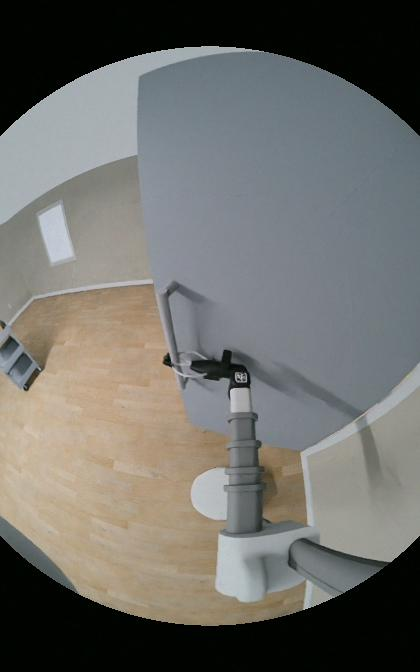

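Request:
move --r2 '{"base":{"translate_m":-0.24,"strafe_m":-0.04},"contact_limits":{"translate_m":1.0}}' --blocking false

Request:
wait --seconds 2.5

Request:
move --r2 '{"base":{"translate_m":-0.14,"strafe_m":0.0},"contact_limits":{"translate_m":1.0}}' --blocking false

Request:
wait --seconds 2 --cameras '["r2_head_left_camera","r1_head_camera"]'

Scene clock: 281.00 s.
move: r2 moving
r1: as last shown
r1.base_tilt: forward=-1.6 right=+1.3
r1.lidar_m: 1.03 1.35 1.47 2.70 2.49 1.82 1.72 1.84 2.06 1.96 1.48 1.07
r1.motor_effort: lift_m=+23(24) arm_m=-3(4) wheel_0=-3(4) wheel_1=-1(1) wheel_2=-1(1)
r1.servo_current: wrist_yaw_rad=46(65) wrist_pitch_rad=46(46) wrist_roll_rad=59(59) gripper_m=39(46)
r1.wrist_depth_mm: - - - - - - - / - - - - - - - / - - - - - - - / - - - - - 1756 1229 / - - - - - 1756 1182 / - 200 - - - 197 1205 / - - - 142 - 1537 1255
r2.base_odometry: x=-3.400 y=+0.790 heading=-2.343
r2.turned_by_wheels: +0.001
r2.turned_by_imu: +0.026
r2.base_tilt: forward=-0.6 right=+0.0
r2.lidar_m: 0.47 0.54 2.58 2.59 2.25 1.65 1.58 1.02 0.72 0.68 0.56 0.47
r2.base_status: translate_m moving; strafe_m moving
r2.joint_positions: lift_m=+0.850 arm_m=+0.200 wrist_yaw_rad=+1.393 wrist_pitch_rad=+0.003 wrist_roll_rad=+0.001 gripper_m=-0.034
r2.joint_status: not commanded
r2.measured_speeds: translate_m=-0.119 strafe_m=-0.026 rotate_rad=+0.004 lift_m=+0.000 arm_m=+0.000 wrist_yaw_rad=+0.000 wrist_pitch_rad=+0.000 wrist_roll_rad=+0.000
r2.motor_effort: lift_m=+18(18) arm_m=-5(6) wheel_0=-2(11) wheel_1=-12(16) wheel_2=+28(28)
r2.servo_current: wrist_yaw_rad=59(59) wrist_pitch_rad=39(46) wrist_roll_rad=52(52) gripper_m=104(111)
r2.contact_limits: translate_m 1
r2.hand_pose: x=+0.5081 y=+0.2684 z=+1.0274 quat_wxyz=(+0.767, -0.001, +0.001, +0.641) (m; r2's base frame)
r2.wrist_depth_mm: - - - 167 - 134 - / - - - 166 - 135 - / - - - 166 - 138 - / - - - 167 - 154 - / - - - 167 - 139 - / - - - 167 179 128 - / - - 158 - - 128 -
pictures: none

Scene clock: 282.77 s.
earlier move: r2 done
r1.base_odometry: x=-1.135 y=+1.605 heading=-2.373
r1.turned_by_wheels: +0.000
r1.turned_by_imu: +0.000
r1.base_tilt: forward=-1.6 right=+1.3
r1.lidar_m: 1.04 1.34 1.48 2.70 2.49 1.79 1.73 1.84 2.06 1.97 1.45 1.09
r1.base_status: not commanded
r1.joint_positions: lift_m=+0.660 arm_m=+0.000 wrist_yaw_rad=+0.002 wrist_pitch_rad=+0.002 wrist_roll_rad=+1.568 gripper_m=+0.135
r1.joint_status: not commanded
r1.measured_speeds: all 0
r1.motor_effort: lift_m=+23(24) arm_m=-3(4) wheel_0=-4(4) wheel_1=-1(1) wheel_2=-1(1)
r1.servo_current: wrist_yaw_rad=46(65) wrist_pitch_rad=39(52) wrist_roll_rad=52(65) gripper_m=46(46)
r1.hand_pose: x=+0.4595 y=-0.0868 z=+0.8372 quat_wxyz=(+0.708, +0.706, +0.002, +0.000) (m; r1's base frame)
r1.wrist_depth_mm: - - - - - - - / - - - - - - - / - - - - - - - / - - - - - 1756 1205 / - - - - - 1756 1229 / - 210 - - - 196 1205 / - - - 142 - 1618 1229
r2.base_odometry: x=-3.278 y=+0.964 heading=-2.343
r2.turned_by_wheels: +0.000
r2.turned_by_imu: +0.127
r2.base_tilt: forward=-0.6 right=+0.0
r2.lidar_m: 0.50 0.53 2.68 3.79 1.82 1.42 1.41 0.80 0.65 0.64 0.62 0.48
r2.base_status: done
r2.joint_positions: lift_m=+0.850 arm_m=+0.200 wrist_yaw_rad=+1.399 wrist_pitch_rad=+0.003 wrist_roll_rad=+0.001 gripper_m=-0.034
r2.joint_status: not commanded
r2.measured_speeds: all 0
r2.motor_effort: lift_m=+18(18) arm_m=-5(6) wheel_0=+11(17) wheel_1=-4(16) wheel_2=+13(29)
r2.servo_current: wrist_yaw_rad=46(65) wrist_pitch_rad=39(46) wrist_roll_rad=39(65) gripper_m=104(111)
r2.contact_limits: translate_m 1
r2.hand_pose: x=+0.5065 y=+0.2692 z=+1.0274 quat_wxyz=(+0.765, -0.001, +0.001, +0.644) (m; r2's base frame)
r2.wrist_depth_mm: - - - 163 - 129 - / - - - 163 - 131 - / - - - 165 - 144 - / - - - 165 - 146 - / - - - 166 - 123 - / - - 185 167 178 131 - / - - - - 240 123 -
wait: 1.77 of 2.5 s (r2 has come to rest)
pictures: none

Scene clock: 283.27 s.
move: r2 moving
r1: as last shown
r1.base_tilt: forward=-1.6 right=+1.2
r1.lidar_m: 1.03 1.34 1.51 2.69 2.46 1.83 1.74 1.83 2.05 1.97 1.49 1.06
r1.motor_effort: lift_m=+23(24) arm_m=-4(4) wheel_0=-4(4) wheel_1=-1(1) wheel_2=-1(1)
r1.servo_current: wrist_yaw_rad=46(59) wrist_pitch_rad=39(46) wrist_roll_rad=46(52) gripper_m=39(46)
r1.wrist_depth_mm: - - - - - - - / - - - - - - - / - - - - - - - / - - - - - 1756 1205 / - - - - - 1708 1205 / - 209 - - - 197 1205 / - - - 148 - 1661 1182
r2.base_odometry: x=-3.256 y=+0.986 heading=-2.342
r2.turned_by_wheels: +0.001
r2.turned_by_imu: +0.015
r2.base_tilt: forward=-0.6 right=+0.0
r2.lidar_m: 0.49 0.53 2.68 3.59 1.76 1.40 1.35 0.82 0.63 0.64 0.61 0.50
r2.base_status: translate_m moving; strafe_m moving
r2.joint_positions: lift_m=+0.850 arm_m=+0.200 wrist_yaw_rad=+1.396 wrist_pitch_rad=+0.003 wrist_roll_rad=+0.001 gripper_m=-0.034
r2.joint_status: not commanded
r2.measured_speeds: translate_m=-0.133 strafe_m=+0.003 rotate_rad=-0.013 lift_m=+0.000 arm_m=+0.000 wrist_yaw_rad=-0.001 wrist_pitch_rad=+0.000 wrist_roll_rad=+0.000
r2.motor_effort: lift_m=+18(18) arm_m=-5(5) wheel_0=-1(14) wheel_1=-12(13) wheel_2=+25(29)
r2.servo_current: wrist_yaw_rad=52(52) wrist_pitch_rad=39(52) wrist_roll_rad=46(59) gripper_m=98(111)
r2.contact_limits: translate_m 1
r2.hand_pose: x=+0.5071 y=+0.2688 z=+1.0274 quat_wxyz=(+0.766, -0.001, +0.001, +0.643) (m; r2's base frame)
r2.wrist_depth_mm: - - - 168 - 149 - / - - - 164 - 152 - / - - - 165 - 154 - / - - - 166 - 155 - / - - - 167 245 143 - / - - - 167 180 135 - / - - - - 245 135 -
pictures: none

Scene clock: 284.57 s.
earlier move: r2 done
r1.base_odometry: x=-1.135 y=+1.605 heading=-2.373
r1.turned_by_wheels: +0.000
r1.turned_by_imu: +0.000
r1.base_tilt: forward=-1.6 right=+1.3
r1.lidar_m: 1.04 1.35 1.49 2.71 2.50 1.81 1.73 1.85 2.07 1.99 1.46 1.07
r1.base_status: not commanded
r1.joint_positions: lift_m=+0.660 arm_m=+0.000 wrist_yaw_rad=+0.002 wrist_pitch_rad=+0.002 wrist_roll_rad=+1.568 gripper_m=+0.135
r1.joint_status: not commanded
r1.measured_speeds: all 0
r1.motor_effort: lift_m=+23(24) arm_m=-3(4) wheel_0=-3(4) wheel_1=-1(1) wheel_2=-1(1)
r1.servo_current: wrist_yaw_rad=39(65) wrist_pitch_rad=39(52) wrist_roll_rad=78(78) gripper_m=39(46)
r1.hand_pose: x=+0.4595 y=-0.0868 z=+0.8372 quat_wxyz=(+0.708, +0.706, +0.002, +0.000) (m; r1's base frame)
r1.wrist_depth_mm: - - - - - - - / - - - - - - - / - - - - - - - / - - - - - 1756 1205 / - - - - - 1756 1229 / - 209 - - - 197 1255 / - - - 148 - 1756 1229
r2.base_odometry: x=-3.181 y=+1.064 heading=-2.342
r2.turned_by_wheels: +0.001
r2.turned_by_imu: +0.010
r2.base_tilt: forward=-0.6 right=+0.0
r2.lidar_m: 0.52 0.52 2.71 3.26 1.59 1.29 1.26 0.79 0.63 0.62 0.69 0.53
r2.base_status: done
r2.joint_positions: lift_m=+0.850 arm_m=+0.200 wrist_yaw_rad=+1.399 wrist_pitch_rad=+0.003 wrist_roll_rad=+0.001 gripper_m=-0.034
r2.joint_status: not commanded
r2.measured_speeds: all 0
r2.motor_effort: lift_m=+18(18) arm_m=-5(5) wheel_0=+7(14) wheel_1=-2(14) wheel_2=+14(29)
r2.servo_current: wrist_yaw_rad=39(59) wrist_pitch_rad=39(52) wrist_roll_rad=33(59) gripper_m=104(111)
r2.contact_limits: translate_m 1
r2.hand_pose: x=+0.5065 y=+0.2691 z=+1.0274 quat_wxyz=(+0.765, -0.001, +0.001, +0.644) (m; r2's base frame)
r2.wrist_depth_mm: - - - 163 224 137 - / - - - 162 229 138 - / - - - 165 230 140 - / - - - 164 236 150 - / - - - 167 - 151 - / - - 185 166 179 138 - / - - - - 215 - -
wait: 1.30 of 2 s (r2 has come to rest)
pictures: r1_head_camera, r2_head_left_camera
Images, in order (width x height): r1_head_camera 420x560, r2_head_left_camera 420x672.

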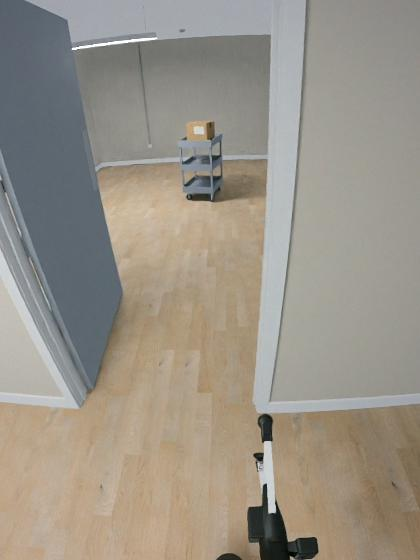

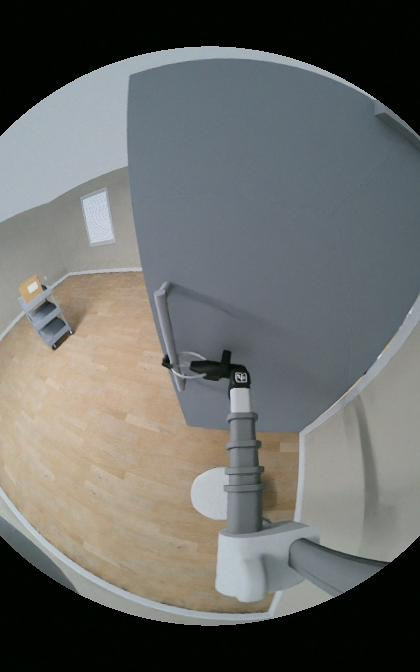

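Request:
move --r1 '{"base":{"strafe_m":0.16}}' --r2 '{"base":{"translate_m":-0.12,"strafe_m":0.0},"contact_limits":{"translate_m":1.0}}' --blocking false

Request:
wait --seconds 1

Request:
wait --seconds 1 --cameras '["r1_head_camera"]'

Request:
move --r1 '{"base":{"translate_m":2.0}}' --blocking false

Request:
wait --seconds 9 --cameras '["r1_head_camera","r1_wrist_camera","r1_head_left_camera"]'

Scene clock: 294.33 s.
move: r1 moving; r2 moving
r1.base_odometry: x=-1.110 y=+1.579 heading=-2.373
r1.turned_by_wheels: +0.000
r1.turned_by_imu: +0.000
r1.base_tilt: forward=-1.6 right=+1.3
r1.lidar_m: 1.05 1.32 1.48 2.67 2.47 1.82 1.73 1.84 2.09 2.03 1.49 1.05
r1.base_status: strafe_m moving
r1.joint_positions: lift_m=+0.660 arm_m=+0.000 wrist_yaw_rad=+0.002 wrist_pitch_rad=+0.002 wrist_roll_rad=+1.568 gripper_m=+0.135
r1.joint_status: not commanded
r1.measured_speeds: translate_m=+0.000 strafe_m=+0.140 rotate_rad=+0.000 lift_m=+0.000 arm_m=+0.000 wrist_yaw_rad=+0.000 wrist_pitch_rad=+0.000 wrist_roll_rad=+0.000
r1.motor_effort: lift_m=+23(23) arm_m=-3(4) wheel_0=-10(11) wheel_1=+9(10) wheel_2=+0(1)
r1.servo_current: wrist_yaw_rad=46(65) wrist_pitch_rad=39(46) wrist_roll_rad=46(65) gripper_m=46(46)
r1.hand_pose: x=+0.4595 y=-0.0868 z=+0.8372 quat_wxyz=(+0.708, +0.706, +0.002, +0.000) (m; r1's base frame)
r1.wrist_depth_mm: - - - - - - - / - - - - - - - / - - - - - - - / - - - - - 1708 1229 / - - - - - 1756 1205 / - 210 - - - 196 1182 / - - - 149 - 1708 1205
r2.base_odometry: x=-3.159 y=+1.086 heading=-2.340
r2.turned_by_wheels: +0.001
r2.turned_by_imu: +0.006
r2.base_tilt: forward=-0.6 right=+0.0
r2.lidar_m: 0.53 0.53 2.75 3.15 1.56 1.27 1.24 0.77 0.63 0.62 0.70 0.55
r2.base_status: translate_m moving; strafe_m moving
r2.joint_positions: lift_m=+0.850 arm_m=+0.200 wrist_yaw_rad=+1.399 wrist_pitch_rad=+0.003 wrist_roll_rad=+0.001 gripper_m=-0.034
r2.joint_status: not commanded
r2.measured_speeds: translate_m=-0.118 strafe_m=-0.004 rotate_rad=+0.007 lift_m=+0.000 arm_m=+0.000 wrist_yaw_rad=+0.000 wrist_pitch_rad=+0.000 wrist_roll_rad=+0.000
r2.motor_effort: lift_m=+18(18) arm_m=-5(5) wheel_0=+4(8) wheel_1=-11(11) wheel_2=+24(29)
r2.servo_current: wrist_yaw_rad=46(52) wrist_pitch_rad=52(52) wrist_roll_rad=39(52) gripper_m=104(111)
r2.contact_limits: translate_m 1
r2.hand_pose: x=+0.5065 y=+0.2691 z=+1.0274 quat_wxyz=(+0.765, -0.001, +0.001, +0.644) (m; r2's base frame)
r2.wrist_depth_mm: - - - 163 229 136 - / - - - 163 230 145 - / - - - 164 234 147 - / - - - 165 237 158 - / - - - 167 217 149 - / - - 183 166 179 142 - / - - - - 220 132 -
pictures: none

Scene clock: 295.33 s.
earlier move: r1 moving; r2 moving
r1.base_odometry: x=-1.024 y=+1.490 heading=-2.373
r1.turned_by_wheels: +0.000
r1.turned_by_imu: +0.001
r1.base_tilt: forward=-1.6 right=+1.3
r1.lidar_m: 4.28 1.26 1.49 2.54 2.48 1.82 1.73 1.82 2.27 2.15 1.46 1.06
r1.base_status: strafe_m moving
r1.joint_positions: lift_m=+0.660 arm_m=+0.000 wrist_yaw_rad=+0.002 wrist_pitch_rad=+0.002 wrist_roll_rad=+1.568 gripper_m=+0.135
r1.joint_status: not commanded
r1.measured_speeds: translate_m=+0.000 strafe_m=+0.001 rotate_rad=+0.002 lift_m=+0.000 arm_m=+0.000 wrist_yaw_rad=+0.000 wrist_pitch_rad=+0.000 wrist_roll_rad=+0.000
r1.motor_effort: lift_m=+23(24) arm_m=-3(4) wheel_0=+1(11) wheel_1=-1(10) wheel_2=+0(2)
r1.servo_current: wrist_yaw_rad=59(65) wrist_pitch_rad=33(46) wrist_roll_rad=46(65) gripper_m=46(46)
r1.hand_pose: x=+0.4595 y=-0.0868 z=+0.8372 quat_wxyz=(+0.708, +0.706, +0.002, +0.000) (m; r1's base frame)
r1.wrist_depth_mm: - - - - - - - / - - - - - - - / - - - - - 1661 1205 / - - - - - 1756 1182 / - - - - - 1756 1229 / - 209 - - - 196 1205 / - - - 149 - 1756 1255
r2.base_odometry: x=-3.097 y=+1.149 heading=-2.341
r2.turned_by_wheels: -0.001
r2.turned_by_imu: +0.000
r2.base_tilt: forward=-0.7 right=+0.0
r2.lidar_m: 0.56 0.53 2.80 2.93 1.48 1.18 1.15 0.78 0.61 0.61 0.67 0.60
r2.base_status: translate_m moving; strafe_m moving
r2.joint_positions: lift_m=+0.850 arm_m=+0.200 wrist_yaw_rad=+1.396 wrist_pitch_rad=+0.003 wrist_roll_rad=+0.001 gripper_m=-0.034
r2.joint_status: not commanded
r2.measured_speeds: all 0
r2.motor_effort: lift_m=+18(18) arm_m=-5(5) wheel_0=+1(9) wheel_1=-8(11) wheel_2=+15(29)
r2.servo_current: wrist_yaw_rad=39(59) wrist_pitch_rad=39(52) wrist_roll_rad=52(65) gripper_m=111(111)
r2.contact_limits: translate_m 1
r2.hand_pose: x=+0.5073 y=+0.2688 z=+1.0274 quat_wxyz=(+0.766, -0.001, +0.001, +0.643) (m; r2's base frame)
r2.wrist_depth_mm: - - - 167 220 151 - / - - - 163 208 154 - / - - - 164 211 163 - / - - - 165 212 156 - / - - - 167 214 157 123 / - - 184 164 179 149 - / - - - - 216 142 -
wait: 1.00 s; no rest
pictures: none

Scene clock: 295.50 s.
earlier move: r1 moving; r2 done
r1.base_odometry: x=-1.024 y=+1.490 heading=-2.373
r1.turned_by_wheels: +0.000
r1.turned_by_imu: +0.000
r1.base_tilt: forward=-1.6 right=+1.3
r1.lidar_m: 4.29 1.26 1.51 2.54 2.49 1.80 1.73 1.85 2.26 2.16 1.49 1.04
r1.base_status: strafe_m moving
r1.joint_positions: lift_m=+0.660 arm_m=+0.000 wrist_yaw_rad=+0.002 wrist_pitch_rad=+0.002 wrist_roll_rad=+1.568 gripper_m=+0.135
r1.joint_status: not commanded
r1.measured_speeds: all 0
r1.motor_effort: lift_m=+23(24) arm_m=-4(4) wheel_0=+1(11) wheel_1=+0(10) wheel_2=+1(2)
r1.servo_current: wrist_yaw_rad=52(65) wrist_pitch_rad=39(46) wrist_roll_rad=46(65) gripper_m=46(46)
r1.hand_pose: x=+0.4595 y=-0.0868 z=+0.8372 quat_wxyz=(+0.708, +0.706, +0.002, +0.000) (m; r1's base frame)
r1.wrist_depth_mm: - - - - - - - / - - - - - - - / - - - - - 1661 1182 / - - - - - 1708 1205 / - - - - - 1708 1205 / - 209 - - - 196 1205 / - - - 149 - 1756 1255
r2.base_odometry: x=-3.097 y=+1.149 heading=-2.341
r2.turned_by_wheels: +0.000
r2.turned_by_imu: +0.000
r2.base_tilt: forward=-0.6 right=+0.0
r2.lidar_m: 0.55 0.53 2.80 2.94 1.47 1.18 1.16 0.78 0.61 0.59 0.70 0.61
r2.base_status: done
r2.joint_positions: lift_m=+0.850 arm_m=+0.200 wrist_yaw_rad=+1.396 wrist_pitch_rad=+0.003 wrist_roll_rad=+0.001 gripper_m=-0.034
r2.joint_status: not commanded
r2.measured_speeds: all 0
r2.motor_effort: lift_m=+18(18) arm_m=-5(5) wheel_0=+2(9) wheel_1=-8(11) wheel_2=+14(29)
r2.servo_current: wrist_yaw_rad=39(59) wrist_pitch_rad=39(52) wrist_roll_rad=46(65) gripper_m=111(111)
r2.contact_limits: translate_m 1
r2.hand_pose: x=+0.5073 y=+0.2688 z=+1.0274 quat_wxyz=(+0.766, -0.001, +0.001, +0.643) (m; r2's base frame)
r2.wrist_depth_mm: - - - 167 220 151 - / - - - 163 210 154 - / - - - 165 212 163 - / - - - 165 213 156 - / - - - 166 214 157 123 / - - 183 165 179 149 - / - - - - 216 142 -
wait: 0.17 of 1 s (r2 has come to rest)
pictures: r1_head_camera
Images, in order (width x height): r1_head_camera 420x560.

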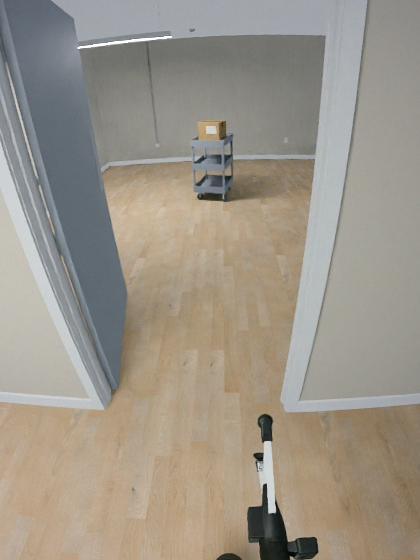

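Scene clock: 296.00 s.
earlier move: r1 done
move: r1 moving
r1.base_odometry: x=-1.047 y=+1.468 heading=-2.373
r1.turned_by_wheels: +0.000
r1.turned_by_imu: +0.000
r1.base_tilt: forward=-1.6 right=+1.3
r1.lidar_m: 4.25 1.20 1.45 2.54 2.56 1.85 1.78 1.86 2.27 2.16 1.40 1.05
r1.base_status: translate_m moving
r1.joint_positions: lift_m=+0.660 arm_m=+0.000 wrist_yaw_rad=+0.002 wrist_pitch_rad=+0.002 wrist_roll_rad=+1.568 gripper_m=+0.135
r1.joint_status: not commanded
r1.measured_speeds: translate_m=+0.122 strafe_m=+0.002 rotate_rad=-0.002 lift_m=+0.000 arm_m=+0.000 wrist_yaw_rad=+0.000 wrist_pitch_rad=+0.000 wrist_roll_rad=+0.000
r1.motor_effort: lift_m=+23(23) arm_m=-4(4) wheel_0=+5(9) wheel_1=+8(8) wheel_2=-8(9)
r1.servo_current: wrist_yaw_rad=59(59) wrist_pitch_rad=46(52) wrist_roll_rad=59(72) gripper_m=46(46)
r1.hand_pose: x=+0.4595 y=-0.0868 z=+0.8372 quat_wxyz=(+0.708, +0.706, +0.002, +0.000) (m; r1's base frame)
r1.wrist_depth_mm: - - - - - - - / - - - - - - - / - - - - - 1708 1205 / - - - - - 1756 1205 / - - - - - 1756 1229 / - 209 - - - 196 1229 / - - - 148 - 1708 1229
r2: as last shown
r2.base_tilt: forward=-0.6 right=+0.1
r2.lidar_m: 0.57 0.53 2.79 2.92 1.47 1.17 1.15 0.75 0.62 0.59 0.67 0.60
r2.motor_effort: lift_m=+18(18) arm_m=-5(5) wheel_0=+2(2) wheel_1=-8(9) wheel_2=+14(15)
r2.servo_current: wrist_yaw_rad=46(65) wrist_pitch_rad=39(52) wrist_roll_rad=52(52) gripper_m=111(111)
r2.contact_limits: translate_m 1
r2.wrist_depth_mm: - - - 167 220 151 - / - - - 163 209 154 - / - - - 164 211 163 - / - - - 165 213 156 - / - - - 166 214 157 123 / - - - 164 179 149 - / - - - - 216 141 -
pictures: none

Scene clock: 303.67 s.
earlier move: r1 done
r1.base_odometry: x=-2.462 y=+0.100 heading=-2.373
r1.turned_by_wheels: +0.000
r1.turned_by_imu: +0.001
r1.base_tilt: forward=-1.6 right=+1.3
r1.lidar_m: 2.31 3.59 2.65 0.75 0.76 0.92 3.82 0.87 1.18 2.19 2.28 3.11
r1.base_status: done
r1.joint_positions: lift_m=+0.660 arm_m=+0.000 wrist_yaw_rad=+0.002 wrist_pitch_rad=+0.002 wrist_roll_rad=+1.568 gripper_m=+0.135
r1.joint_status: not commanded
r1.measured_speeds: all 0
r1.motor_effort: lift_m=+23(24) arm_m=-4(4) wheel_0=+1(9) wheel_1=+1(8) wheel_2=+2(10)
r1.servo_current: wrist_yaw_rad=59(72) wrist_pitch_rad=39(59) wrist_roll_rad=59(72) gripper_m=39(52)
r1.hand_pose: x=+0.4595 y=-0.0868 z=+0.8372 quat_wxyz=(+0.708, +0.706, +0.002, +0.000) (m; r1's base frame)
r1.wrist_depth_mm: - - - - - 1661 1182 / - - - - - 1661 1182 / - - - - - 1756 1182 / - - - - - 1661 1229 / - - - - - 1661 1229 / - 210 - - - 196 1205 / - - - 149 - 1756 1205
r2.base_odometry: x=-3.097 y=+1.149 heading=-2.341
r2.turned_by_wheels: +0.000
r2.turned_by_imu: +0.001
r2.base_tilt: forward=-0.6 right=+0.0
r2.lidar_m: 0.55 0.54 2.78 2.94 1.48 1.18 1.16 0.78 0.60 0.60 0.66 0.60
r2.base_status: not commanded
r2.joint_positions: lift_m=+0.850 arm_m=+0.200 wrist_yaw_rad=+1.396 wrist_pitch_rad=+0.003 wrist_roll_rad=+0.001 gripper_m=-0.034
r2.joint_status: not commanded
r2.measured_speeds: all 0
r2.motor_effort: lift_m=+18(18) arm_m=-5(5) wheel_0=+2(3) wheel_1=-8(9) wheel_2=+14(15)
r2.servo_current: wrist_yaw_rad=59(65) wrist_pitch_rad=39(52) wrist_roll_rad=46(72) gripper_m=104(117)
r2.contact_limits: translate_m 1
r2.hand_pose: x=+0.5073 y=+0.2688 z=+1.0274 quat_wxyz=(+0.766, -0.001, +0.001, +0.643) (m; r2's base frame)
r2.wrist_depth_mm: - - - 167 220 151 - / - - - 163 210 154 - / - - - 164 211 163 - / - - - 165 214 156 - / - - - 166 214 157 123 / - - 183 164 179 149 - / - - - - 216 142 -
wait: 7.67 of 9 s (r1 has come to rest)
pictures: r1_head_camera, r1_head_left_camera, r1_wrist_camera
Images, in order (width x height): r1_head_camera 420x560, r1_head_left_camera 420x672, r1_wrist_camera 616x392.

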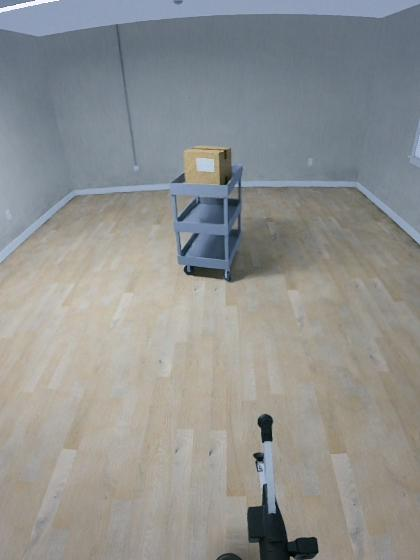

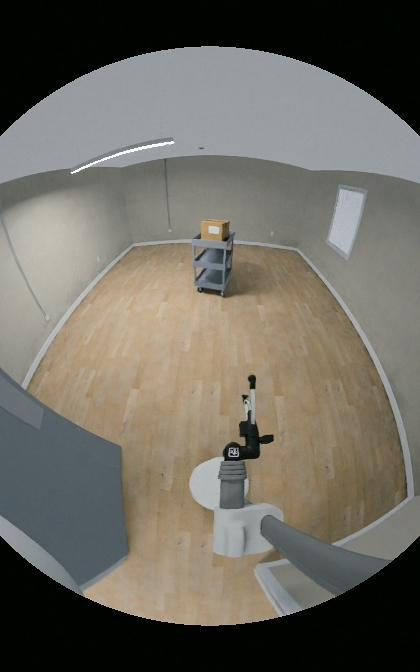

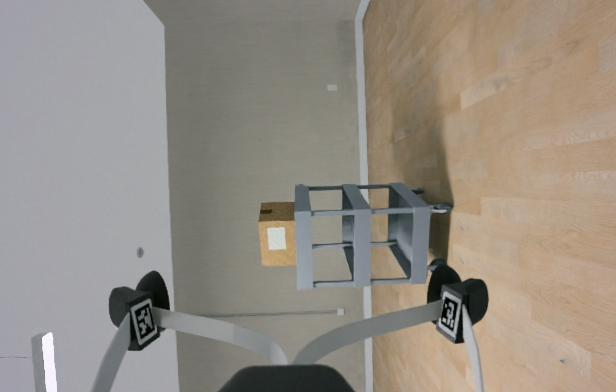

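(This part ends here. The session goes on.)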